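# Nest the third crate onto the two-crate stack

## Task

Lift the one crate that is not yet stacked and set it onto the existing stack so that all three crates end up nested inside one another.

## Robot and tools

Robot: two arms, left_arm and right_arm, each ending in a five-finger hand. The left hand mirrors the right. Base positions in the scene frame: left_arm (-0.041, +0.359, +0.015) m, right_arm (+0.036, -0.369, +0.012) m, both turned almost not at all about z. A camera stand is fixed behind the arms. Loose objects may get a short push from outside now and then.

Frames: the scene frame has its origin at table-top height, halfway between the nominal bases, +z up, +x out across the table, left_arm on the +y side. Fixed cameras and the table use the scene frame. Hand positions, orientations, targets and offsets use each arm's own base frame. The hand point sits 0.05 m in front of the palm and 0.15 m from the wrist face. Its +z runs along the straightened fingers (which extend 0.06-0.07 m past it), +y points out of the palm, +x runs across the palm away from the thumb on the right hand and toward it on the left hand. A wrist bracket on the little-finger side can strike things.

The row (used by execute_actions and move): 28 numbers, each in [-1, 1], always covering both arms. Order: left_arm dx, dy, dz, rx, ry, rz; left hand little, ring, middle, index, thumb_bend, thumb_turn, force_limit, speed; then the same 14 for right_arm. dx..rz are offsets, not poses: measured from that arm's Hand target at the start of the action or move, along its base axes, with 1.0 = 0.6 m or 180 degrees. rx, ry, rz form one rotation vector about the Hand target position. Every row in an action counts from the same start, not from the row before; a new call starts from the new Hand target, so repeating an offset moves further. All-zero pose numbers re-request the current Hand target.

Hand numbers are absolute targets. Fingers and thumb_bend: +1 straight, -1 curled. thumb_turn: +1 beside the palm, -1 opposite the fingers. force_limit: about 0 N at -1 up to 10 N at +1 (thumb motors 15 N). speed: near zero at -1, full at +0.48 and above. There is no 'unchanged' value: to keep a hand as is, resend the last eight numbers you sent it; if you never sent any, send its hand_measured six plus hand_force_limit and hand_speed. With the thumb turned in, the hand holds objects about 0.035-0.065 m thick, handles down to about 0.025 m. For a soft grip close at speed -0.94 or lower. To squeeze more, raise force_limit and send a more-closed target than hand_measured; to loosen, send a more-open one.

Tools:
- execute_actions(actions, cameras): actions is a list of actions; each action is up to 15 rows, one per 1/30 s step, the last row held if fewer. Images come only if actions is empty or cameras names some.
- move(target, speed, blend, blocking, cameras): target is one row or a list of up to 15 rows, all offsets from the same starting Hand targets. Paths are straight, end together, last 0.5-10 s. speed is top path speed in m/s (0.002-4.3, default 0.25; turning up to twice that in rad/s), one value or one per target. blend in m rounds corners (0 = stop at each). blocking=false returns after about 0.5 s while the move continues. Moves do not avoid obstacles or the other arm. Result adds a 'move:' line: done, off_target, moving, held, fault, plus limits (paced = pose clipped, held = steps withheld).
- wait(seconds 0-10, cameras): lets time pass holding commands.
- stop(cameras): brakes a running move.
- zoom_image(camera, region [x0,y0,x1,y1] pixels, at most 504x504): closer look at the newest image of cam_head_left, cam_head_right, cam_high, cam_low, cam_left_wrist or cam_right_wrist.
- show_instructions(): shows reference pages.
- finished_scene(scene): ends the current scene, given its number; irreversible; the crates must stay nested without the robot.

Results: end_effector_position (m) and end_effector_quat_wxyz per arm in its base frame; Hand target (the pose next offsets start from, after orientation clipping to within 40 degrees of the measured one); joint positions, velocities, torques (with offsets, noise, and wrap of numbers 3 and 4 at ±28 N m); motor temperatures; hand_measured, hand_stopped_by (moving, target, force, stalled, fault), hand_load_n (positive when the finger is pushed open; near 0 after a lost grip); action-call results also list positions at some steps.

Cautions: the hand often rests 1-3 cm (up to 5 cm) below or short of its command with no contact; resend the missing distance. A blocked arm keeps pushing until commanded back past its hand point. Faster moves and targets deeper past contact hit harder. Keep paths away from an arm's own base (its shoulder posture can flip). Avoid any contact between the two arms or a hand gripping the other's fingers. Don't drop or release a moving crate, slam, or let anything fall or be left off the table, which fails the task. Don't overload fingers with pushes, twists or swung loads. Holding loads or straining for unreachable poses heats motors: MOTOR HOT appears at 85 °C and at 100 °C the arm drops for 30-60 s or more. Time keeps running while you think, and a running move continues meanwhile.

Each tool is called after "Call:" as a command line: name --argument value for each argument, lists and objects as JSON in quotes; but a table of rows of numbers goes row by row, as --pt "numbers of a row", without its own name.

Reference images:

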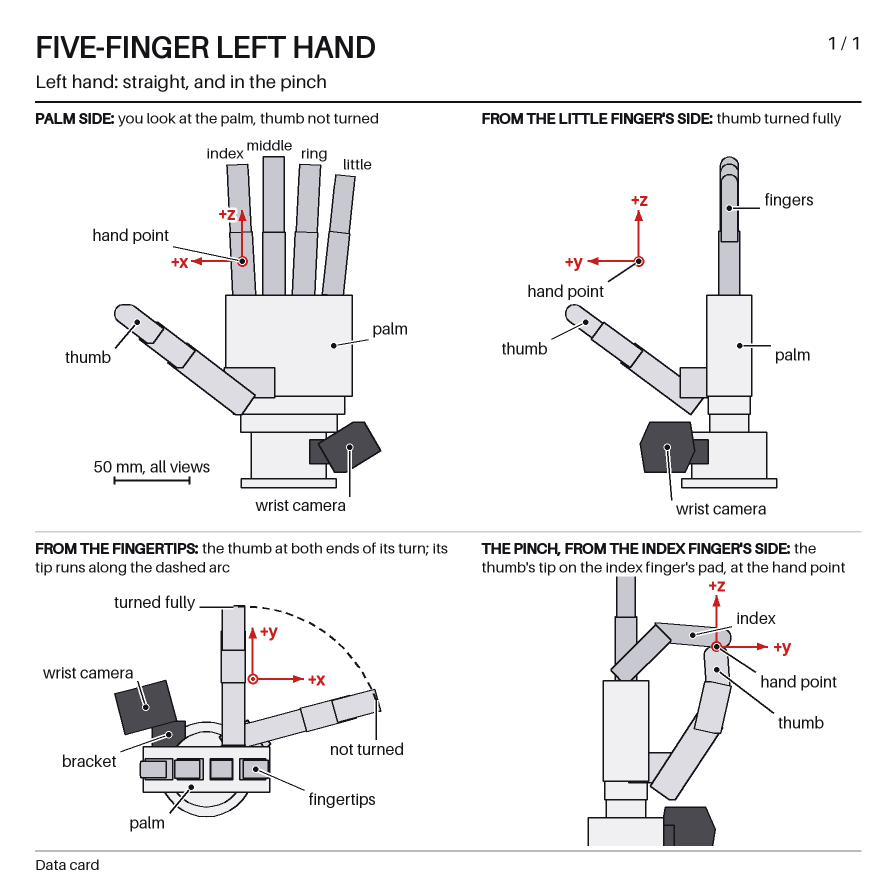

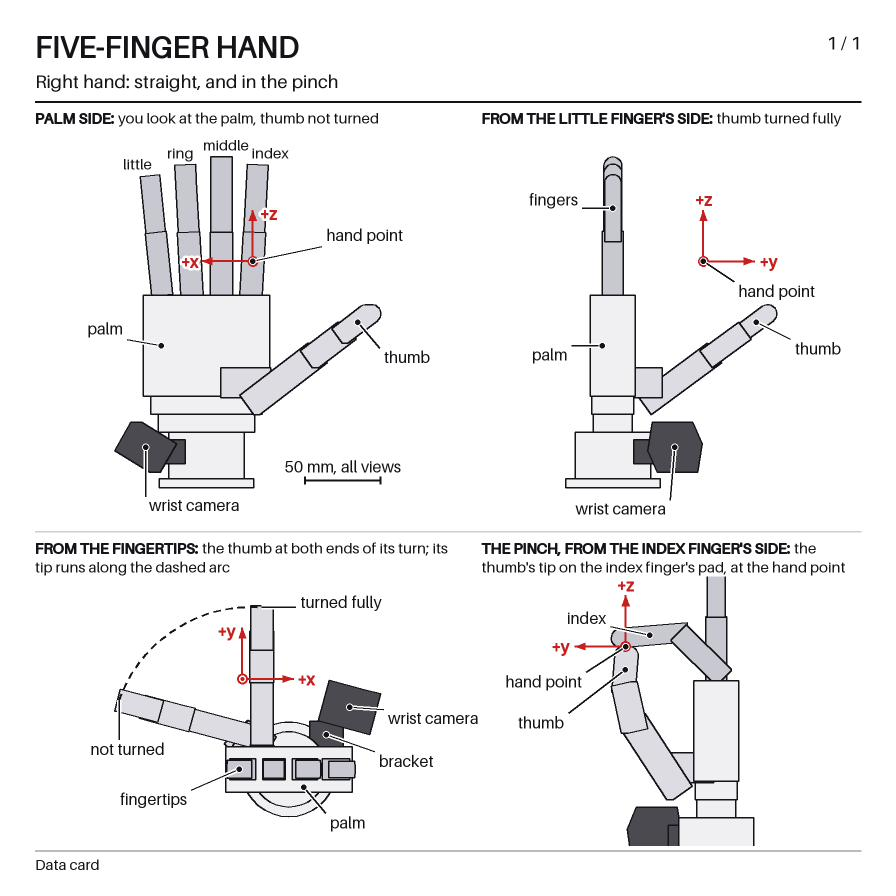

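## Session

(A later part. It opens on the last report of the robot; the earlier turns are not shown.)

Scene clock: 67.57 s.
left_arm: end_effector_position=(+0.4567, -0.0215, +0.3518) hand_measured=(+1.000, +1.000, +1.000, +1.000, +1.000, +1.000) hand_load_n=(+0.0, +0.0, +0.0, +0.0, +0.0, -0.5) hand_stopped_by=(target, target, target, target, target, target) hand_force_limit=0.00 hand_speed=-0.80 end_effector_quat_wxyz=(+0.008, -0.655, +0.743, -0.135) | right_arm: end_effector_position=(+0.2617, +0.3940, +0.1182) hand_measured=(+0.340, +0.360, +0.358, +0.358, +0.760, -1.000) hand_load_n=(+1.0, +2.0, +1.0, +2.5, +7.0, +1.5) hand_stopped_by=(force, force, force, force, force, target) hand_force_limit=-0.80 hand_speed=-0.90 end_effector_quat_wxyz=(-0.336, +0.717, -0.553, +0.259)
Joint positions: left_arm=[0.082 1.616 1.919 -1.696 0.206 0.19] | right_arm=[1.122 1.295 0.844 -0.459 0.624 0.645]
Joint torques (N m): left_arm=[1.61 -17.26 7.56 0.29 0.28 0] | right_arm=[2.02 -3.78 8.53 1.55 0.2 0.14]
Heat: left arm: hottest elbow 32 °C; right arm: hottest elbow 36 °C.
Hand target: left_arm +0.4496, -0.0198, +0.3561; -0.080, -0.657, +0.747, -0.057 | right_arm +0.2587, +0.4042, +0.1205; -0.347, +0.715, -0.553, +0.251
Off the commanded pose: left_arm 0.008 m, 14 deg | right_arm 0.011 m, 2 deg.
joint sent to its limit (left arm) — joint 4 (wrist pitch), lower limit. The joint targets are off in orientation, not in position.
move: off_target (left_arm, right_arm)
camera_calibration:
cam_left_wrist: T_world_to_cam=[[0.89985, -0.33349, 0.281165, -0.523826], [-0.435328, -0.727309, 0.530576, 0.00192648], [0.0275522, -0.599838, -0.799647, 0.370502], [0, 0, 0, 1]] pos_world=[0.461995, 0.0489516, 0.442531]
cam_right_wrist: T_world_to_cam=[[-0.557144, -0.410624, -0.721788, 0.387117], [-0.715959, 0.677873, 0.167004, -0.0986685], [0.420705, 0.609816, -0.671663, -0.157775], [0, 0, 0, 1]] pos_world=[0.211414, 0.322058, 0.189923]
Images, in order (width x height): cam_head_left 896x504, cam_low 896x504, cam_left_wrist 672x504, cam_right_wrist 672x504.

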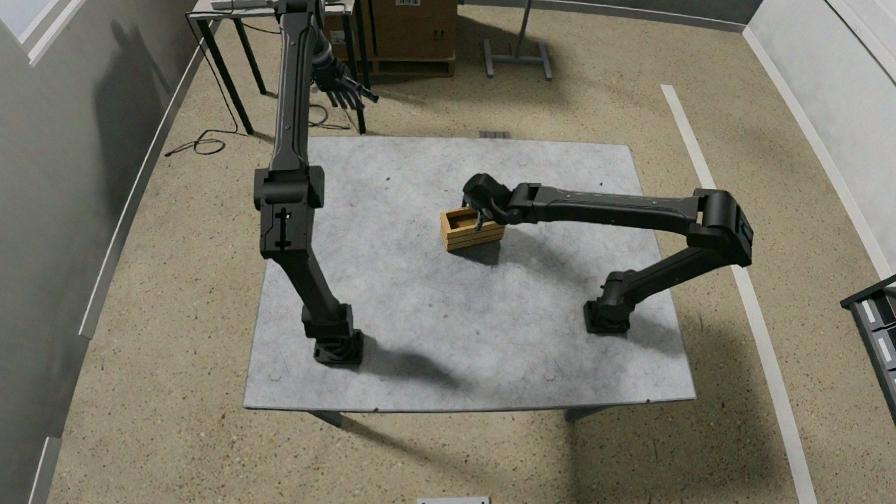

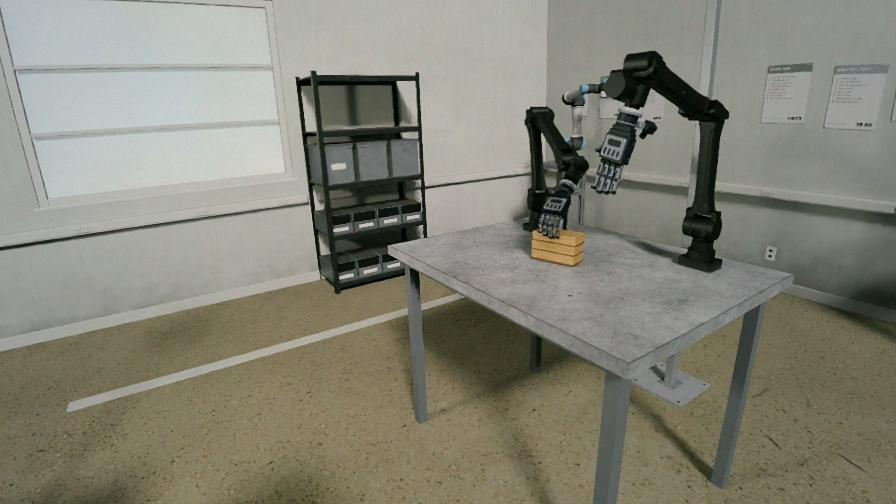

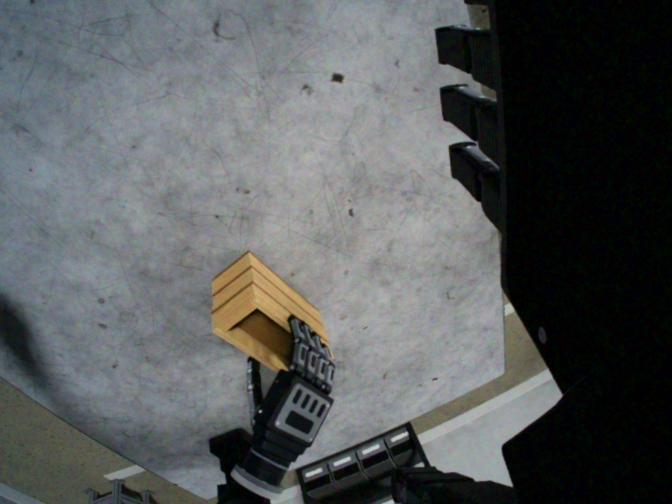

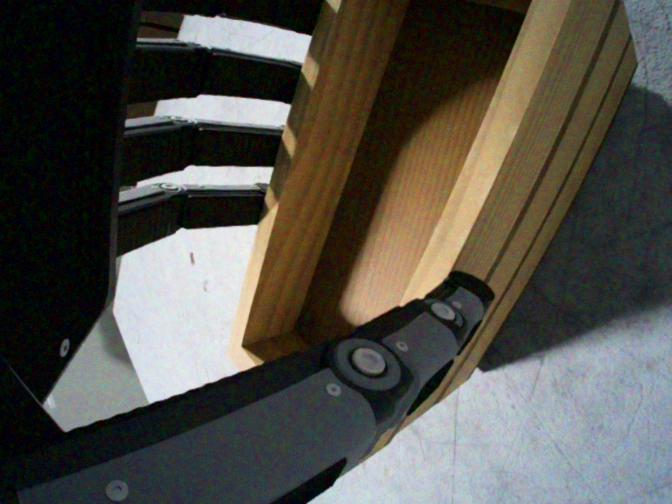

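Call:
move --target '[0,0,0,0,0,0,1,1,1,1,1,1,0,-0.8,-0.001,-0.0083,0.0033,0.0,0.0,0,0.1,0.1,0.15,0.15,0.5,-1,-0.8,-0.9]' --speed 0.03 --cameras '["cam_right_wrist","cam_left_wrist","cam_low","cam_high"]'

Call:
zoom_image --camera "cam_left_wrist" --region '[205, 245, 285, 325]'

Call:
zoom_image --camera "cam_right_wrist" --region '[540, 0, 652, 112]'

Call:
zoom_image --camera "cam_low" --region '[525, 210, 590, 275]'

Call:
zoom_image --camera "cam_high" --region '[400, 200, 490, 275]'

Scene clock: 69.93 s.
left_arm: end_effector_position=(+0.4567, -0.0215, +0.3518) hand_measured=(+1.000, +1.000, +1.000, +1.000, +1.000, +1.000) hand_load_n=(+0.0, +0.0, +0.0, +0.0, +0.0, +0.0) hand_stopped_by=(target, target, target, target, target, target) hand_force_limit=0.00 hand_speed=-0.80 end_effector_quat_wxyz=(+0.008, -0.655, +0.743, -0.135) | right_arm: end_effector_position=(+0.2615, +0.3938, +0.1178) hand_measured=(+0.340, +0.360, +0.358, +0.358, +0.760, -1.000) hand_load_n=(+1.0, +2.0, +1.0, +2.5, +7.5, +1.5) hand_stopped_by=(force, force, force, force, force, target) hand_force_limit=-0.80 hand_speed=-0.90 end_effector_quat_wxyz=(-0.336, +0.717, -0.553, +0.259)
Joint positions: left_arm=[0.082 1.616 1.919 -1.696 0.206 0.19] | right_arm=[1.122 1.294 0.842 -0.457 0.624 0.645]
Joint torques (N m): left_arm=[1.26 -17.44 7.49 0.29 0.29 -0.01] | right_arm=[1.73 -4.66 8.05 1.35 0.11 0.11]
Heat: left arm: hottest elbow 32 °C; right arm: hottest elbow 36 °C.
Hand target: left_arm +0.4496, -0.0198, +0.3561; -0.080, -0.657, +0.747, -0.057 | right_arm +0.2580, +0.3992, +0.1223; -0.347, +0.715, -0.553, +0.251
Off the commanded pose: left_arm 0.008 m, 14 deg | right_arm 0.008 m, 2 deg.
joint sent to its limit (left arm) — joint 4 (wrist pitch), lower limit. The joint targets are off in orientation, not in position.
move: off_target (left_arm)
camera_calibration:
cam_left_wrist: T_world_to_cam=[[0.89985, -0.33349, 0.281165, -0.523826], [-0.435328, -0.727309, 0.530576, 0.00192648], [0.0275522, -0.599838, -0.799647, 0.370502], [0, 0, 0, 1]] pos_world=[0.461995, 0.0489516, 0.442531]
cam_right_wrist: T_world_to_cam=[[-0.556886, -0.409847, -0.722428, 0.386339], [-0.716109, 0.677562, 0.167621, -0.0985107], [0.420791, 0.610684, -0.670821, -0.158302], [0, 0, 0, 1]] pos_world=[0.211215, 0.321759, 0.189423]
Images, in order (width x height): cam_high 896x504, cam_low 896x504, cam_left_wrist 672x504, cam_right_wrist 672x504.

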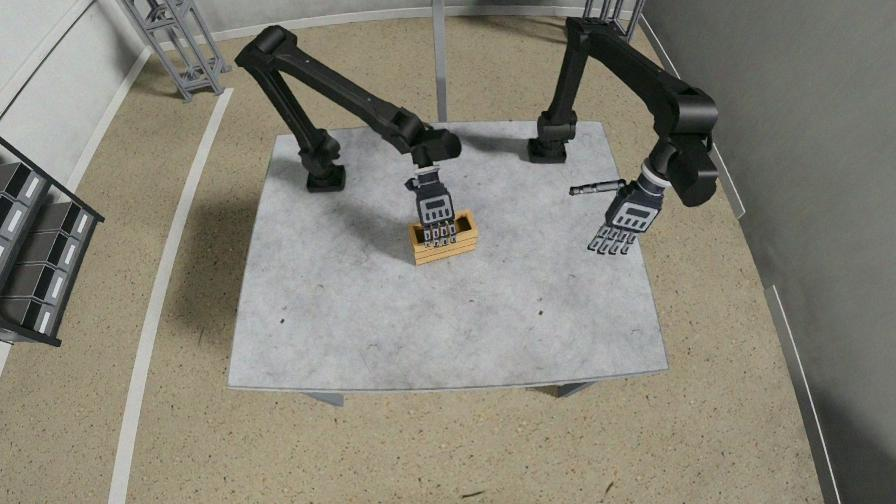

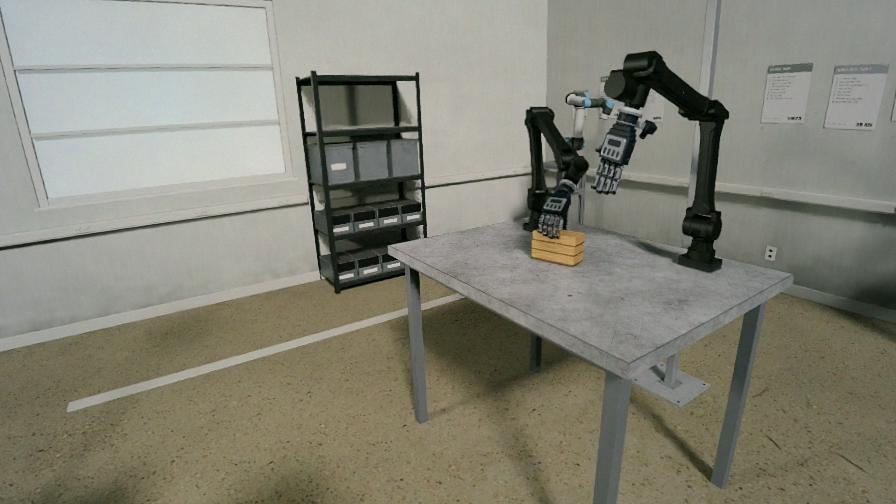

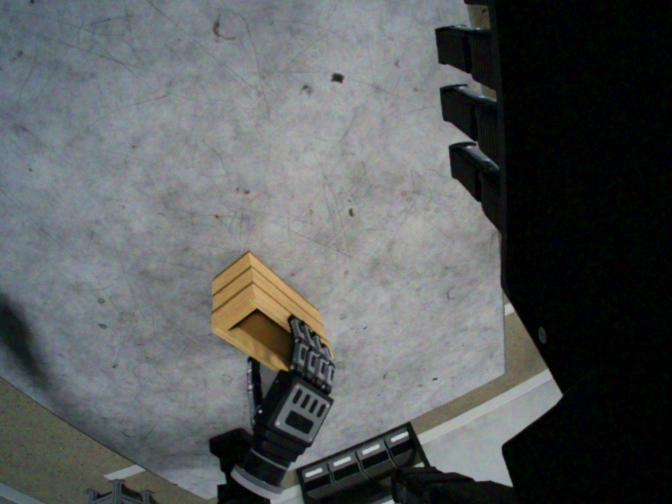

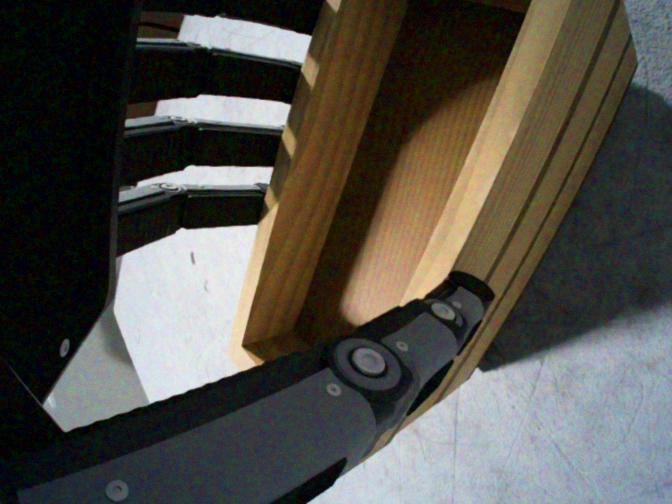

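Scaled by 6.300 from the camera's 672x504 image, which has a finer 960x720 frame.

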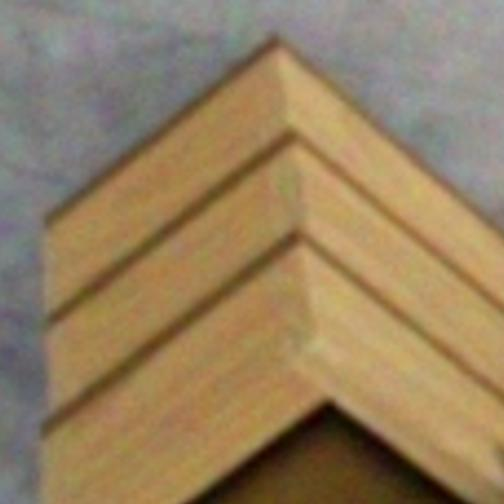

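Scaled by 4.500 from the camera's 672x504 image, which has a finer 960x720 frame.

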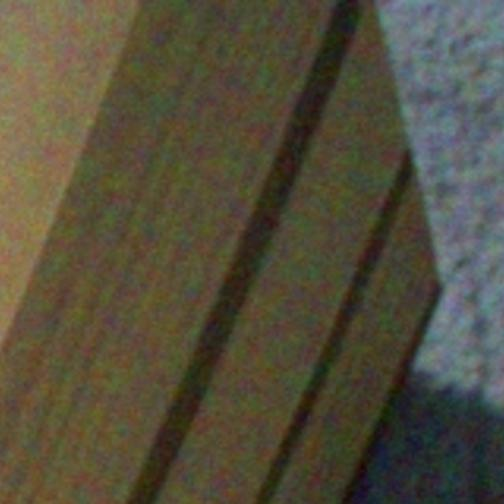

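Scaled by 7.754.

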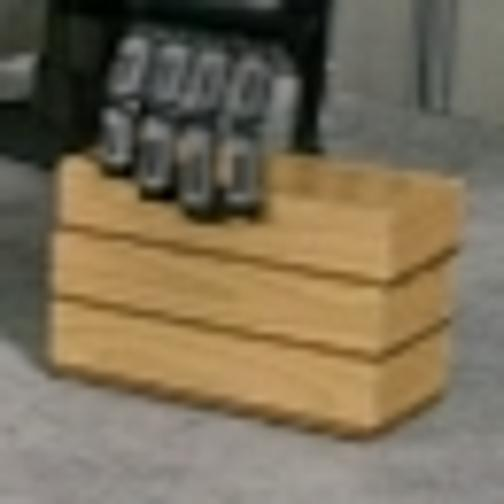

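Scaled by 5.600.

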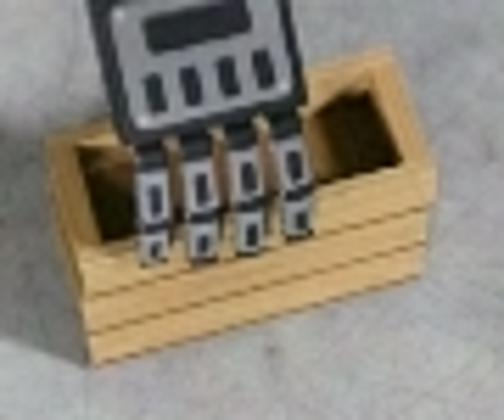

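Call:
zoom_image --camera "cam_low" --region '[560, 225, 590, 270]'

Call:
zoom_image --camera "cam_low" --region '[525, 220, 555, 265]'

Call:
zoom_image --camera "cam_left_wrist" --region '[208, 290, 258, 340]'

Call:
zoom_image --camera "cam_right_wrist" --region '[500, 140, 560, 220]'

Scaled by 11.200.

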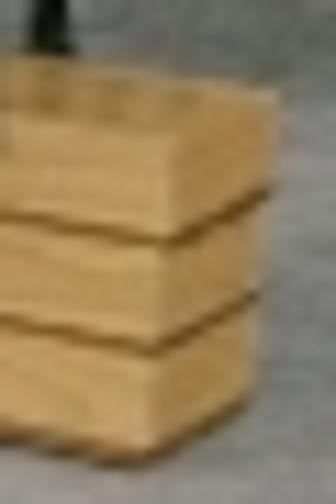

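Scaled by 11.200.

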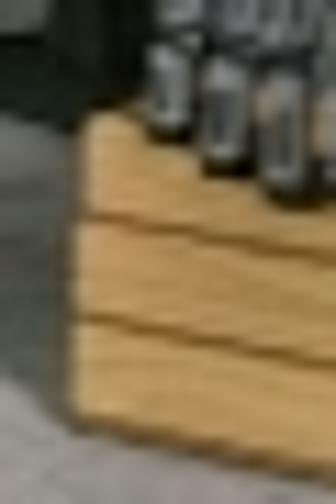

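Scaled by 10.080 from the camera's 672x504 image, which has a finer 960x720 frame.

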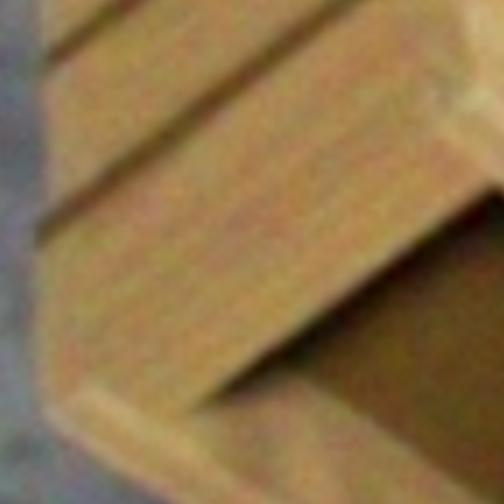

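Scaled by 6.300 from the camera's 672x504 image, which has a finer 960x720 frame.

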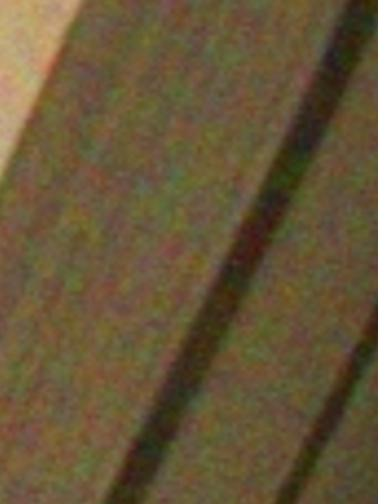

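Call:
move --target '[0,0,0,0,0,0,1,1,1,1,1,1,0,-0.8,0.001,-0.0083,0.0033,-0.0015,-0.0004,0,0.1,0.1,0.15,0.15,0.5,-1,-0.8,-0.9]' --speed 0.03 --cameras '["cam_right_wrist","cam_left_wrist","cam_low","cam_high"]'

Call:
zoom_image --camera "cam_left_wrist" --region '[205, 245, 285, 325]'

Call:
zoom_image --camera "cam_low" --region '[560, 225, 590, 270]'

Call:
zoom_image --camera "cam_low" --region '[525, 220, 555, 265]'

Call:
zoom_image --camera "cam_high" --region '[400, 200, 490, 275]'

Scene clock: 74.43 s.
left_arm: end_effector_position=(+0.4567, -0.0215, +0.3518) hand_measured=(+1.000, +1.000, +1.000, +1.000, +1.000, +1.000) hand_load_n=(+0.0, +0.0, +0.0, +0.0, -0.5, +0.0) hand_stopped_by=(target, target, target, target, target, target) hand_force_limit=0.00 hand_speed=-0.80 end_effector_quat_wxyz=(+0.008, -0.655, +0.743, -0.135) | right_arm: end_effector_position=(+0.2599, +0.3912, +0.1182) hand_measured=(+0.340, +0.360, +0.358, +0.358, +0.760, -1.000) hand_load_n=(+1.0, +2.0, +1.0, +2.5, +7.0, +1.5) hand_stopped_by=(force, force, force, force, force, target) hand_force_limit=-0.80 hand_speed=-0.90 end_effector_quat_wxyz=(-0.337, +0.717, -0.553, +0.258)
Joint positions: left_arm=[0.082 1.616 1.919 -1.696 0.206 0.19] | right_arm=[1.122 1.284 0.834 -0.457 0.622 0.645]
Joint torques (N m): left_arm=[1.73 -16.97 7.41 0.36 0.27 0] | right_arm=[1.32 -4.84 8.24 1.07 0.14 0.04]
Heat: left arm: hottest elbow 33 °C; right arm: hottest elbow 36 °C.
Hand target: left_arm +0.4496, -0.0198, +0.3561; -0.080, -0.657, +0.747, -0.057 | right_arm +0.2587, +0.3942, +0.1245; -0.346, +0.715, -0.552, +0.253
Off the commanded pose: left_arm 0.008 m, 14 deg | right_arm 0.007 m, 1 deg.
joint sent to its limit (left arm) — joint 4 (wrist pitch), lower limit. The joint targets are off in orientation, not in position.
move: off_target (left_arm)
camera_calibration:
cam_left_wrist: T_world_to_cam=[[0.89985, -0.33349, 0.281165, -0.523826], [-0.435328, -0.727309, 0.530576, 0.00192648], [0.0275522, -0.599838, -0.799647, 0.370502], [0, 0, 0, 1]] pos_world=[0.461995, 0.0489516, 0.442531]
cam_right_wrist: T_world_to_cam=[[-0.556618, -0.409172, -0.723018, 0.384413], [-0.717046, 0.676133, 0.169382, -0.097421], [0.41955, 0.612718, -0.669742, -0.156355], [0, 0, 0, 1]] pos_world=[0.209715, 0.318962, 0.189722]
Images, in order (width x height): cam_high 896x504, cam_low 896x504, cam_left_wrist 672x504, cam_right_wrist 672x504.

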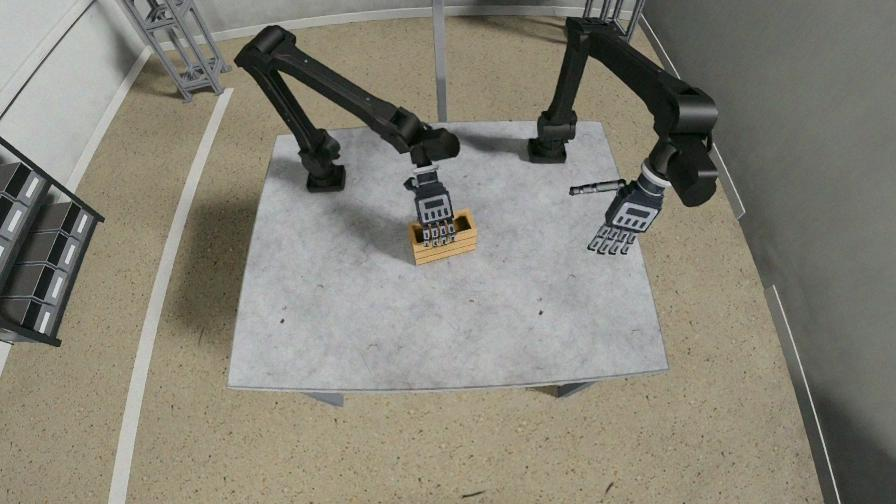

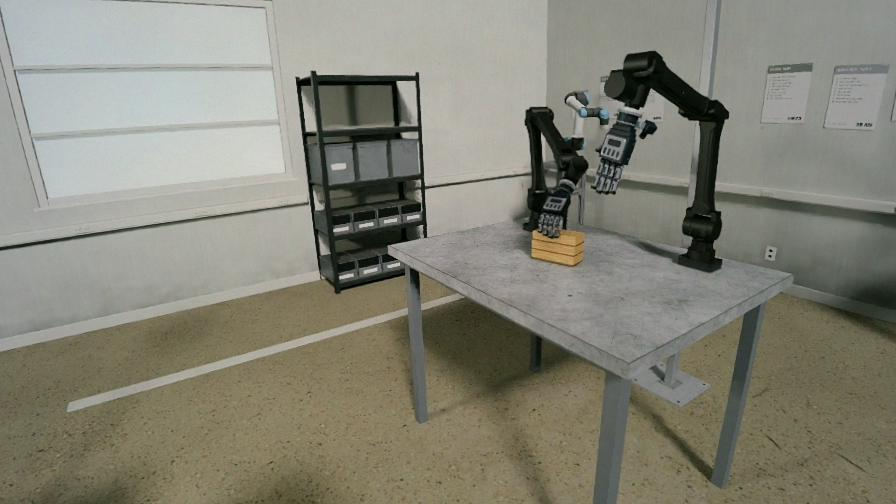

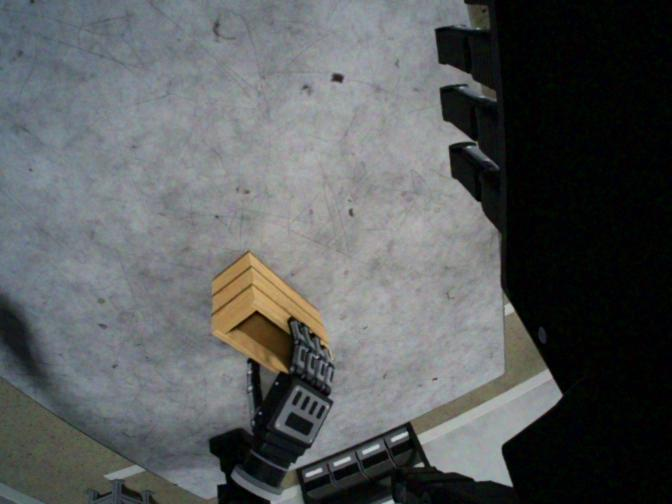

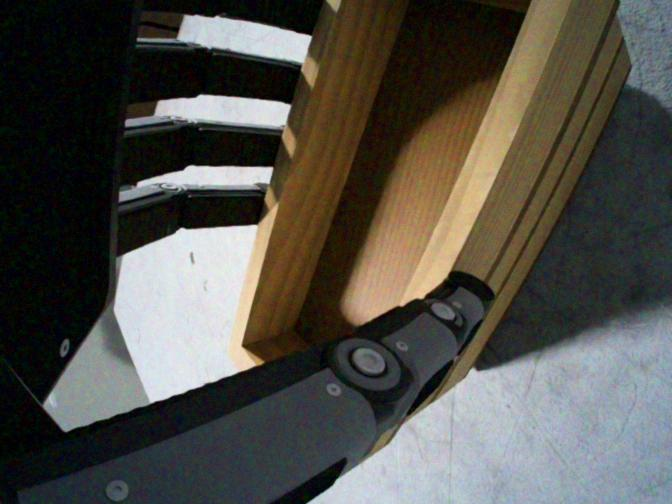

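Scaled by 6.300 from the camera's 672x504 image, which has a finer 960x720 frame.

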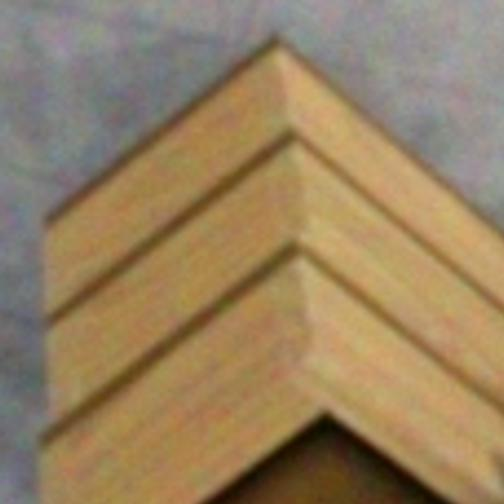

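Scaled by 11.200.

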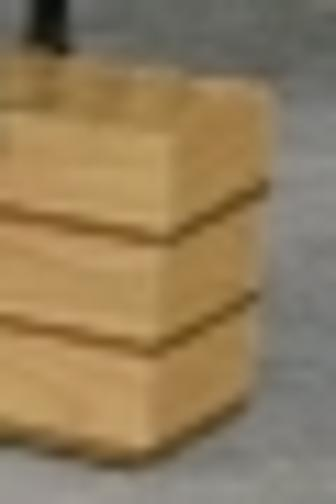

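Scaled by 11.200.

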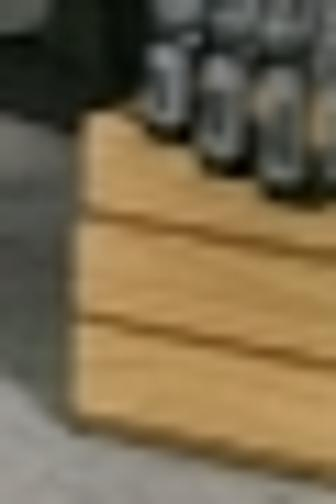

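Scaled by 5.600.

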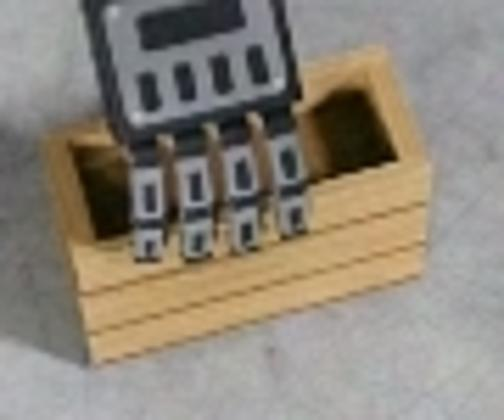

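Call:
zoom_image --camera "cam_right_wrist" --region '[540, 0, 652, 112]'

Call:
zoom_image --camera "cam_right_wrist" --region '[470, 150, 582, 262]'

Scaled by 4.500 from the camera's 672x504 image, which has a finer 960x720 frame.

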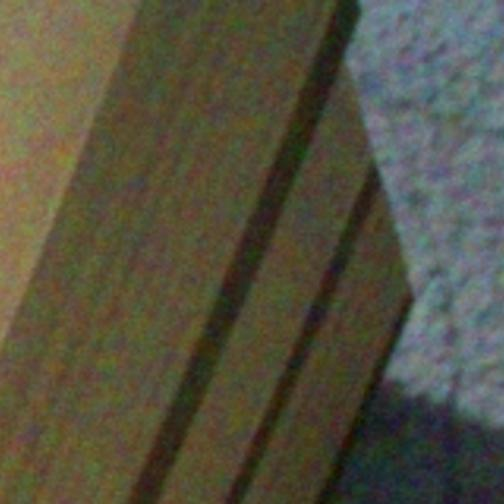

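Scaled by 4.500 from the camera's 672x504 image, which has a finer 960x720 frame.

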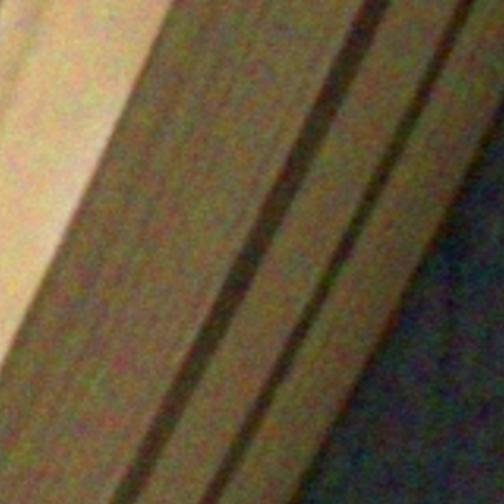

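Call:
move --target '[0,0,0,0,0,0,1,1,1,1,1,1,0,-0.8,0.0167,-0.0017,0.0017,0,0,0,0.1,0.1,0.15,0.15,0.5,-1,-0.8,-0.9]' --speed 0.03 --cameras '["cam_right_wrist","cam_left_wrist","cam_low"]'

Call:
zoom_image --camera "cam_left_wrist" --region '[205, 245, 285, 325]'

Call:
zoom_image --camera "cam_right_wrist" --region '[540, 0, 652, 112]'

Call:
zoom_image --camera "cam_right_wrist" --region '[470, 150, 582, 262]'

Call:
zoom_image --camera "cam_low" --region '[560, 225, 590, 270]'

Scene clock: 77.57 s.
left_arm: end_effector_position=(+0.4567, -0.0215, +0.3518) hand_measured=(+1.000, +1.000, +1.000, +1.000, +1.000, +1.000) hand_load_n=(+0.0, +0.0, +0.0, +0.0, +0.0, +0.0) hand_stopped_by=(target, target, target, target, target, target) hand_force_limit=0.00 hand_speed=-0.80 end_effector_quat_wxyz=(+0.008, -0.655, +0.743, -0.135) | right_arm: end_effector_position=(+0.2609, +0.3911, +0.1179) hand_measured=(+0.340, +0.360, +0.358, +0.358, +0.760, -1.000) hand_load_n=(+1.0, +1.5, +1.0, +3.0, +7.5, +2.0) hand_stopped_by=(force, force, force, force, force, target) hand_force_limit=-0.80 hand_speed=-0.90 end_effector_quat_wxyz=(-0.337, +0.721, -0.549, +0.255)
Joint positions: left_arm=[0.082 1.616 1.919 -1.696 0.206 0.19] | right_arm=[1.115 1.284 0.834 -0.451 0.609 0.628]
Joint torques (N m): left_arm=[1.9 -17.44 7.51 0.35 0.29 0] | right_arm=[-0.09 -4.37 8.85 1.37 0.02 -0.02]
Heat: left arm: hottest elbow 33 °C; right arm: hottest elbow 36 °C.
Hand target: left_arm +0.4496, -0.0198, +0.3561; -0.080, -0.657, +0.747, -0.057 | right_arm +0.2689, +0.3931, +0.1255; -0.346, +0.715, -0.552, +0.253
Off the commanded pose: left_arm 0.008 m, 14 deg | right_arm 0.011 m, 1 deg.
joint sent to its limit (left arm) — joint 4 (wrist pitch), lower limit. The joint targets are off in orientation, not in position.
move: off_target (left_arm, right_arm)
camera_calibration:
cam_left_wrist: T_world_to_cam=[[0.89985, -0.33349, 0.281165, -0.523826], [-0.435328, -0.727309, 0.530576, 0.00192648], [0.0275522, -0.599838, -0.799647, 0.370502], [0, 0, 0, 1]] pos_world=[0.461995, 0.0489516, 0.442531]
cam_right_wrist: T_world_to_cam=[[-0.554069, -0.418188, -0.71981, 0.38723], [-0.724677, 0.667834, 0.169823, -0.0913468], [0.409696, 0.615724, -0.673077, -0.155144], [0, 0, 0, 1]] pos_world=[0.211917, 0.318466, 0.189821]
Images, in order (width x height): cam_low 896x504, cam_left_wrist 672x504, cam_right_wrist 672x504.

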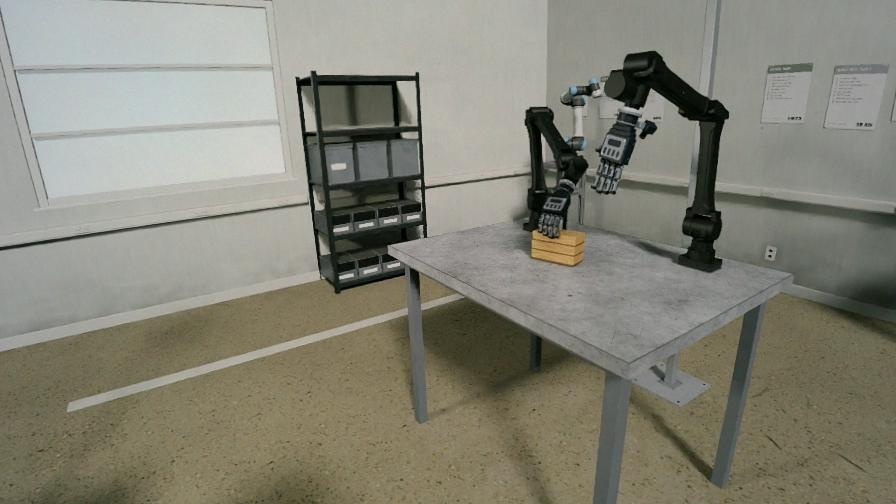

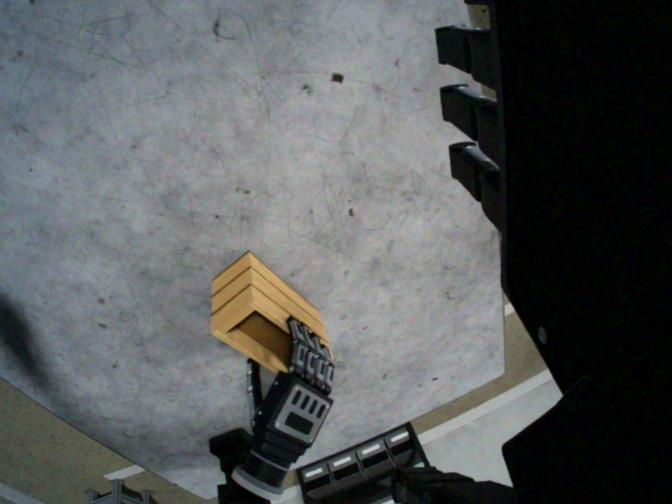

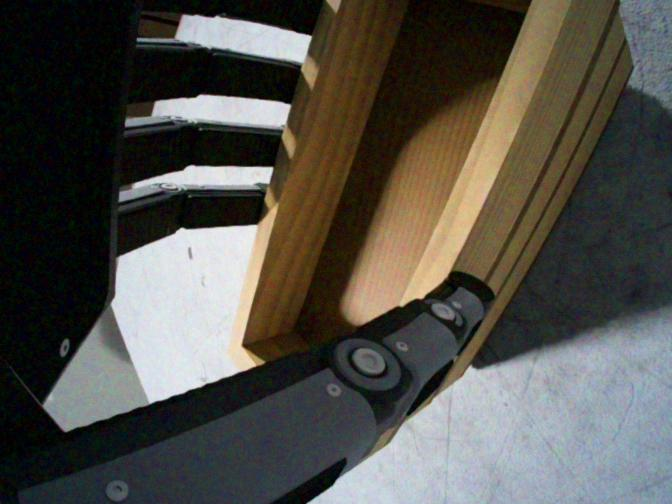

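Scaled by 6.300 from the camera's 672x504 image, which has a finer 960x720 frame.

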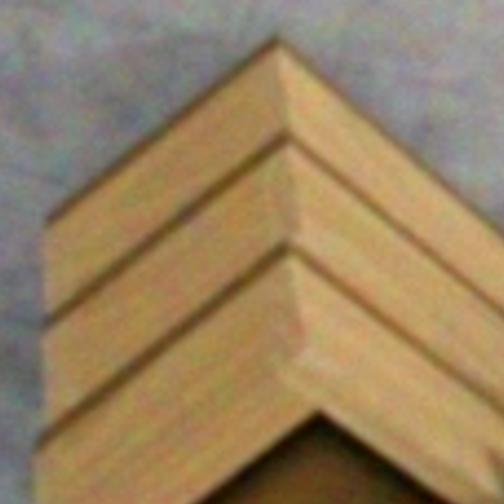

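Scaled by 4.500 from the camera's 672x504 image, which has a finer 960x720 frame.

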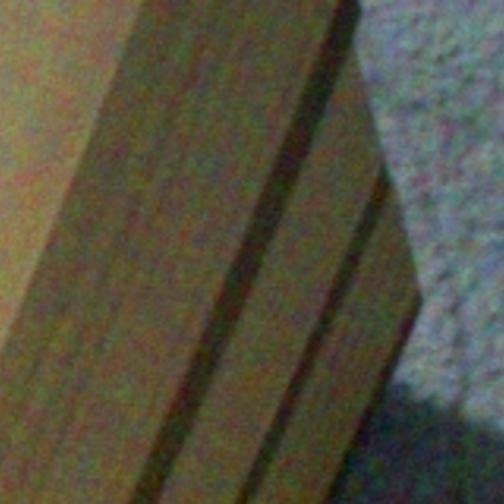

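Scaled by 4.500 from the camera's 672x504 image, which has a finer 960x720 frame.

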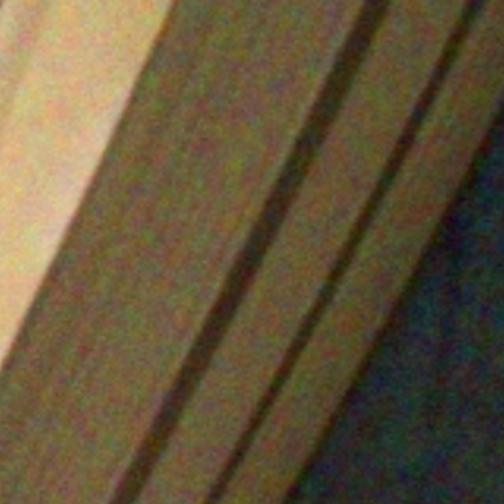

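Scaled by 11.200.

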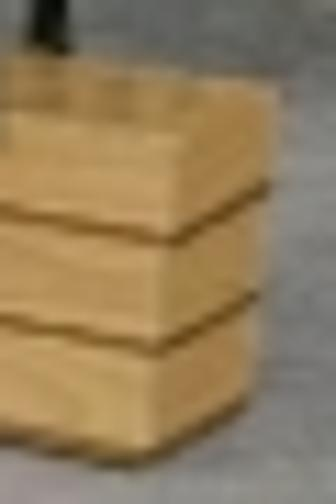

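Call:
move --pt "0 0 0 0 0 0 1 1 1 1 1 1 0 -0.8 -0.0048 0.0073 0.0375 -0.0049 0.0033 0.0039 0.1 0.1 0.15 0.15 0.5 -1 -0.8 -0.9" --pt "0 0 0 0 0 0 1 1 1 1 1 1 0 -0.8 -0.0158 0.0173 0.0375 -0.0049 0.0033 0.0039 0.1 0.1 0.15 0.15 0.5 -1 -0.8 -0.9" --pt "0 0 0 0 0 0 1 1 1 1 1 1 0 -0.8 -0.0158 0.015 0.0100 -0.0049 0.0033 0.0039 0.1 0.1 0.15 0.15 0.5 -1 -0.8 -0.9" --speed 0.05 --blend '[0.003,0.003,0]' --cameras '["cam_right_wrist","cam_left_wrist","cam_low","cam_high"]'

Call:
zoom_image --camera "cam_left_wrist" --region '[205, 245, 285, 325]'

Call:
zoom_image --camera "cam_right_wrist" --region '[540, 0, 652, 112]'

Call:
zoom_image --camera "cam_right_wrist" --region '[470, 150, 582, 262]'

Call:
zoom_image --camera "cam_low" --region '[525, 210, 590, 275]'

Scene clock: 82.03 s.
left_arm: end_effector_position=(+0.4567, -0.0215, +0.3518) hand_measured=(+1.000, +1.000, +1.000, +1.000, +1.000, +1.000) hand_load_n=(+0.5, +0.0, +0.0, +0.0, +0.0, +0.0) hand_stopped_by=(target, target, target, target, target, target) hand_force_limit=0.00 hand_speed=-0.80 end_effector_quat_wxyz=(+0.008, -0.655, +0.743, -0.135) | right_arm: end_effector_position=(+0.2575, +0.3864, +0.1193) hand_measured=(+0.340, +0.360, +0.358, +0.358, +0.760, -1.000) hand_load_n=(+0.0, +2.0, +1.5, +3.0, +7.0, +1.0) hand_stopped_by=(force, force, force, force, force, target) hand_force_limit=-0.80 hand_speed=-0.90 end_effector_quat_wxyz=(-0.320, +0.730, -0.547, +0.256)
Joint positions: left_arm=[0.082 1.616 1.919 -1.696 0.206 0.19] | right_arm=[1.115 1.283 0.853 -0.509 0.604 0.627]
Joint torques (N m): left_arm=[1.55 -17.61 7.47 0.38 0.3 -0.02] | right_arm=[2.02 -3.78 10.29 1.39 0.55 0.14]
Heat: left arm: hottest elbow 33 °C; right arm: hottest elbow 36 °C.
Hand target: left_arm +0.4496, -0.0198, +0.3561; -0.080, -0.657, +0.747, -0.057 | right_arm +0.2594, +0.4021, +0.1315; -0.339, +0.723, -0.548, +0.252
Off the commanded pose: left_arm 0.008 m, 14 deg | right_arm 0.020 m, 2 deg.
joint sent to its limit (left arm) — joint 4 (wrist pitch), lower limit. The joint targets are off in orientation, not in position.
move: off_target (left_arm, right_arm)
camera_calibration:
cam_left_wrist: T_world_to_cam=[[0.89985, -0.33349, 0.281165, -0.523826], [-0.435328, -0.727309, 0.530576, 0.00192648], [0.0275522, -0.599838, -0.799647, 0.370502], [0, 0, 0, 1]] pos_world=[0.461995, 0.0489516, 0.442531]
cam_right_wrist: T_world_to_cam=[[-0.566869, -0.443024, -0.694542, 0.394162], [-0.723526, 0.670875, 0.162597, -0.0914825], [0.393917, 0.59469, -0.700837, -0.134427], [0, 0, 0, 1]] pos_world=[0.210201, 0.315939, 0.194425]
Images, in order (width x height): cam_high 896x504, cam_low 896x504, cam_left_wrist 672x504, cam_right_wrist 672x504.

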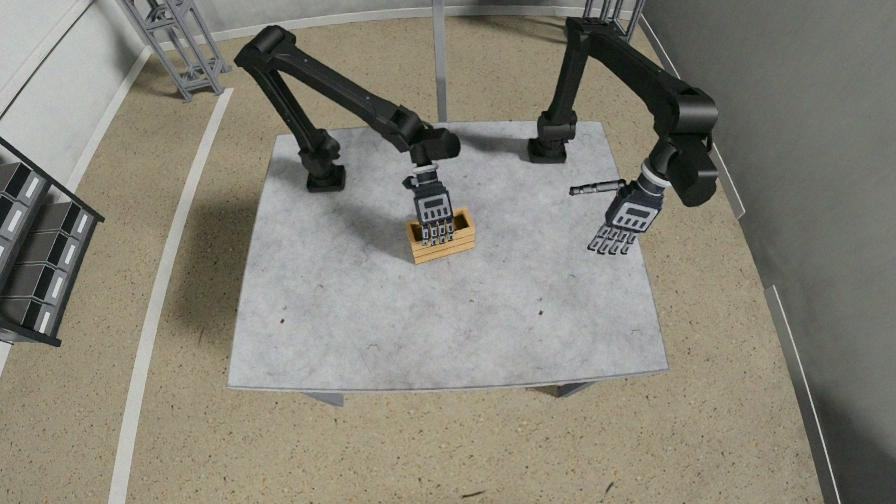

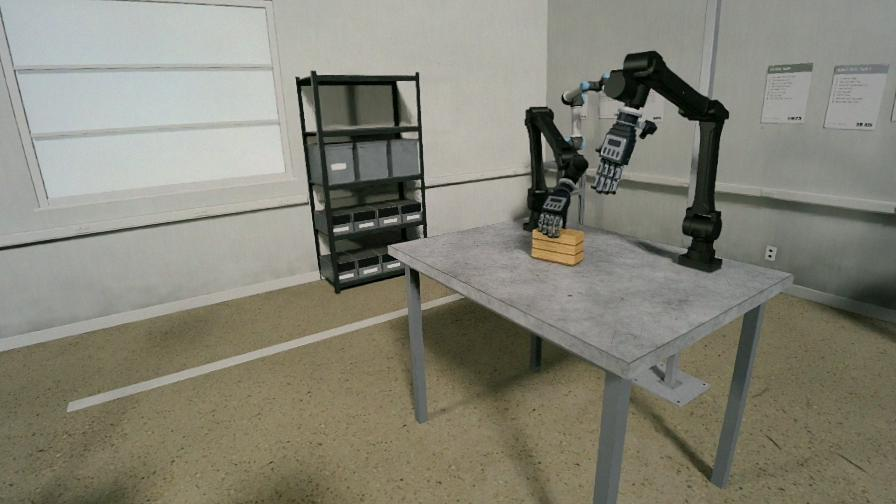

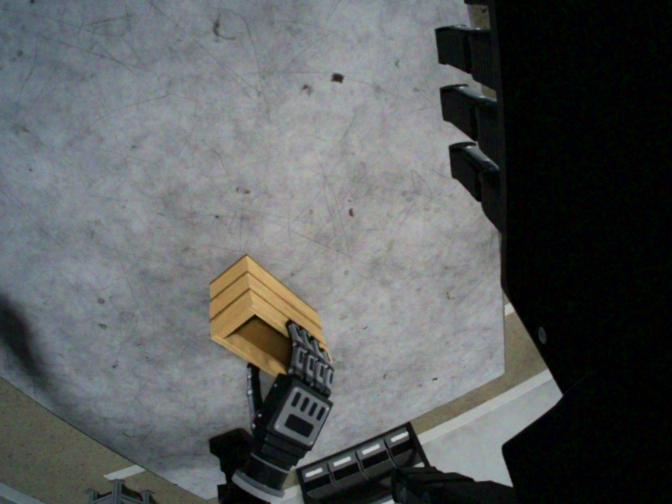

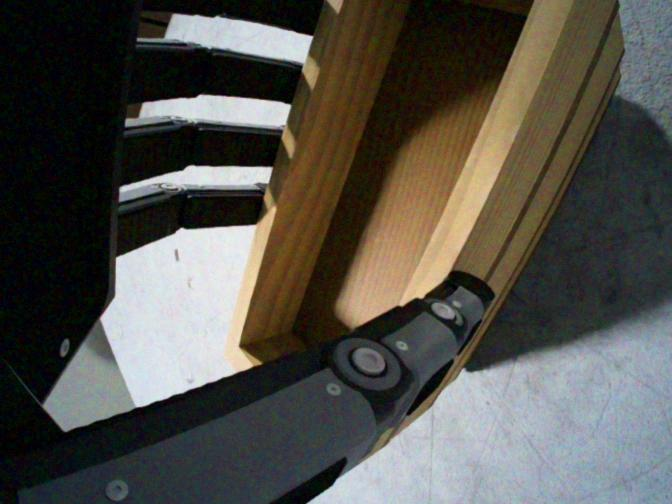

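Scaled by 6.300 from the camera's 672x504 image, which has a finer 960x720 frame.

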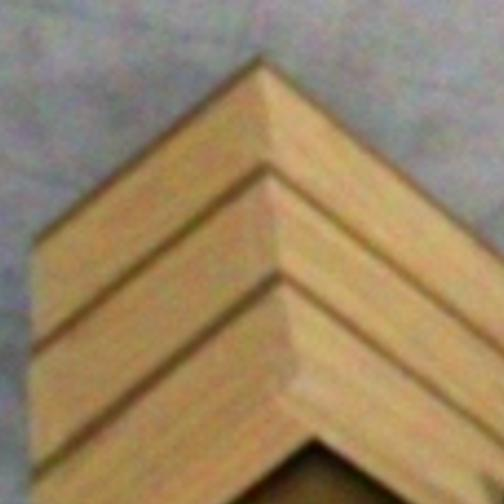

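Scaled by 4.500 from the camera's 672x504 image, which has a finer 960x720 frame.

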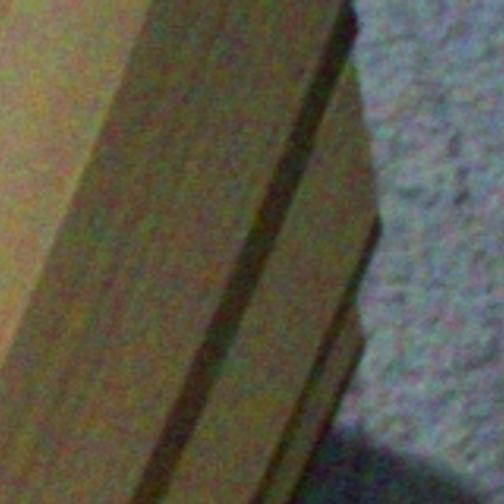

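Scaled by 4.500 from the camera's 672x504 image, which has a finer 960x720 frame.

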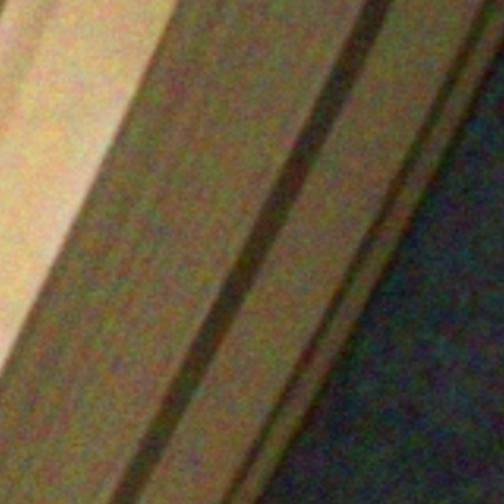

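Scaled by 7.754.

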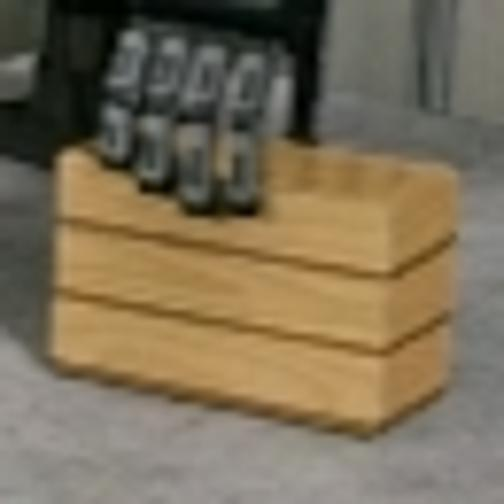

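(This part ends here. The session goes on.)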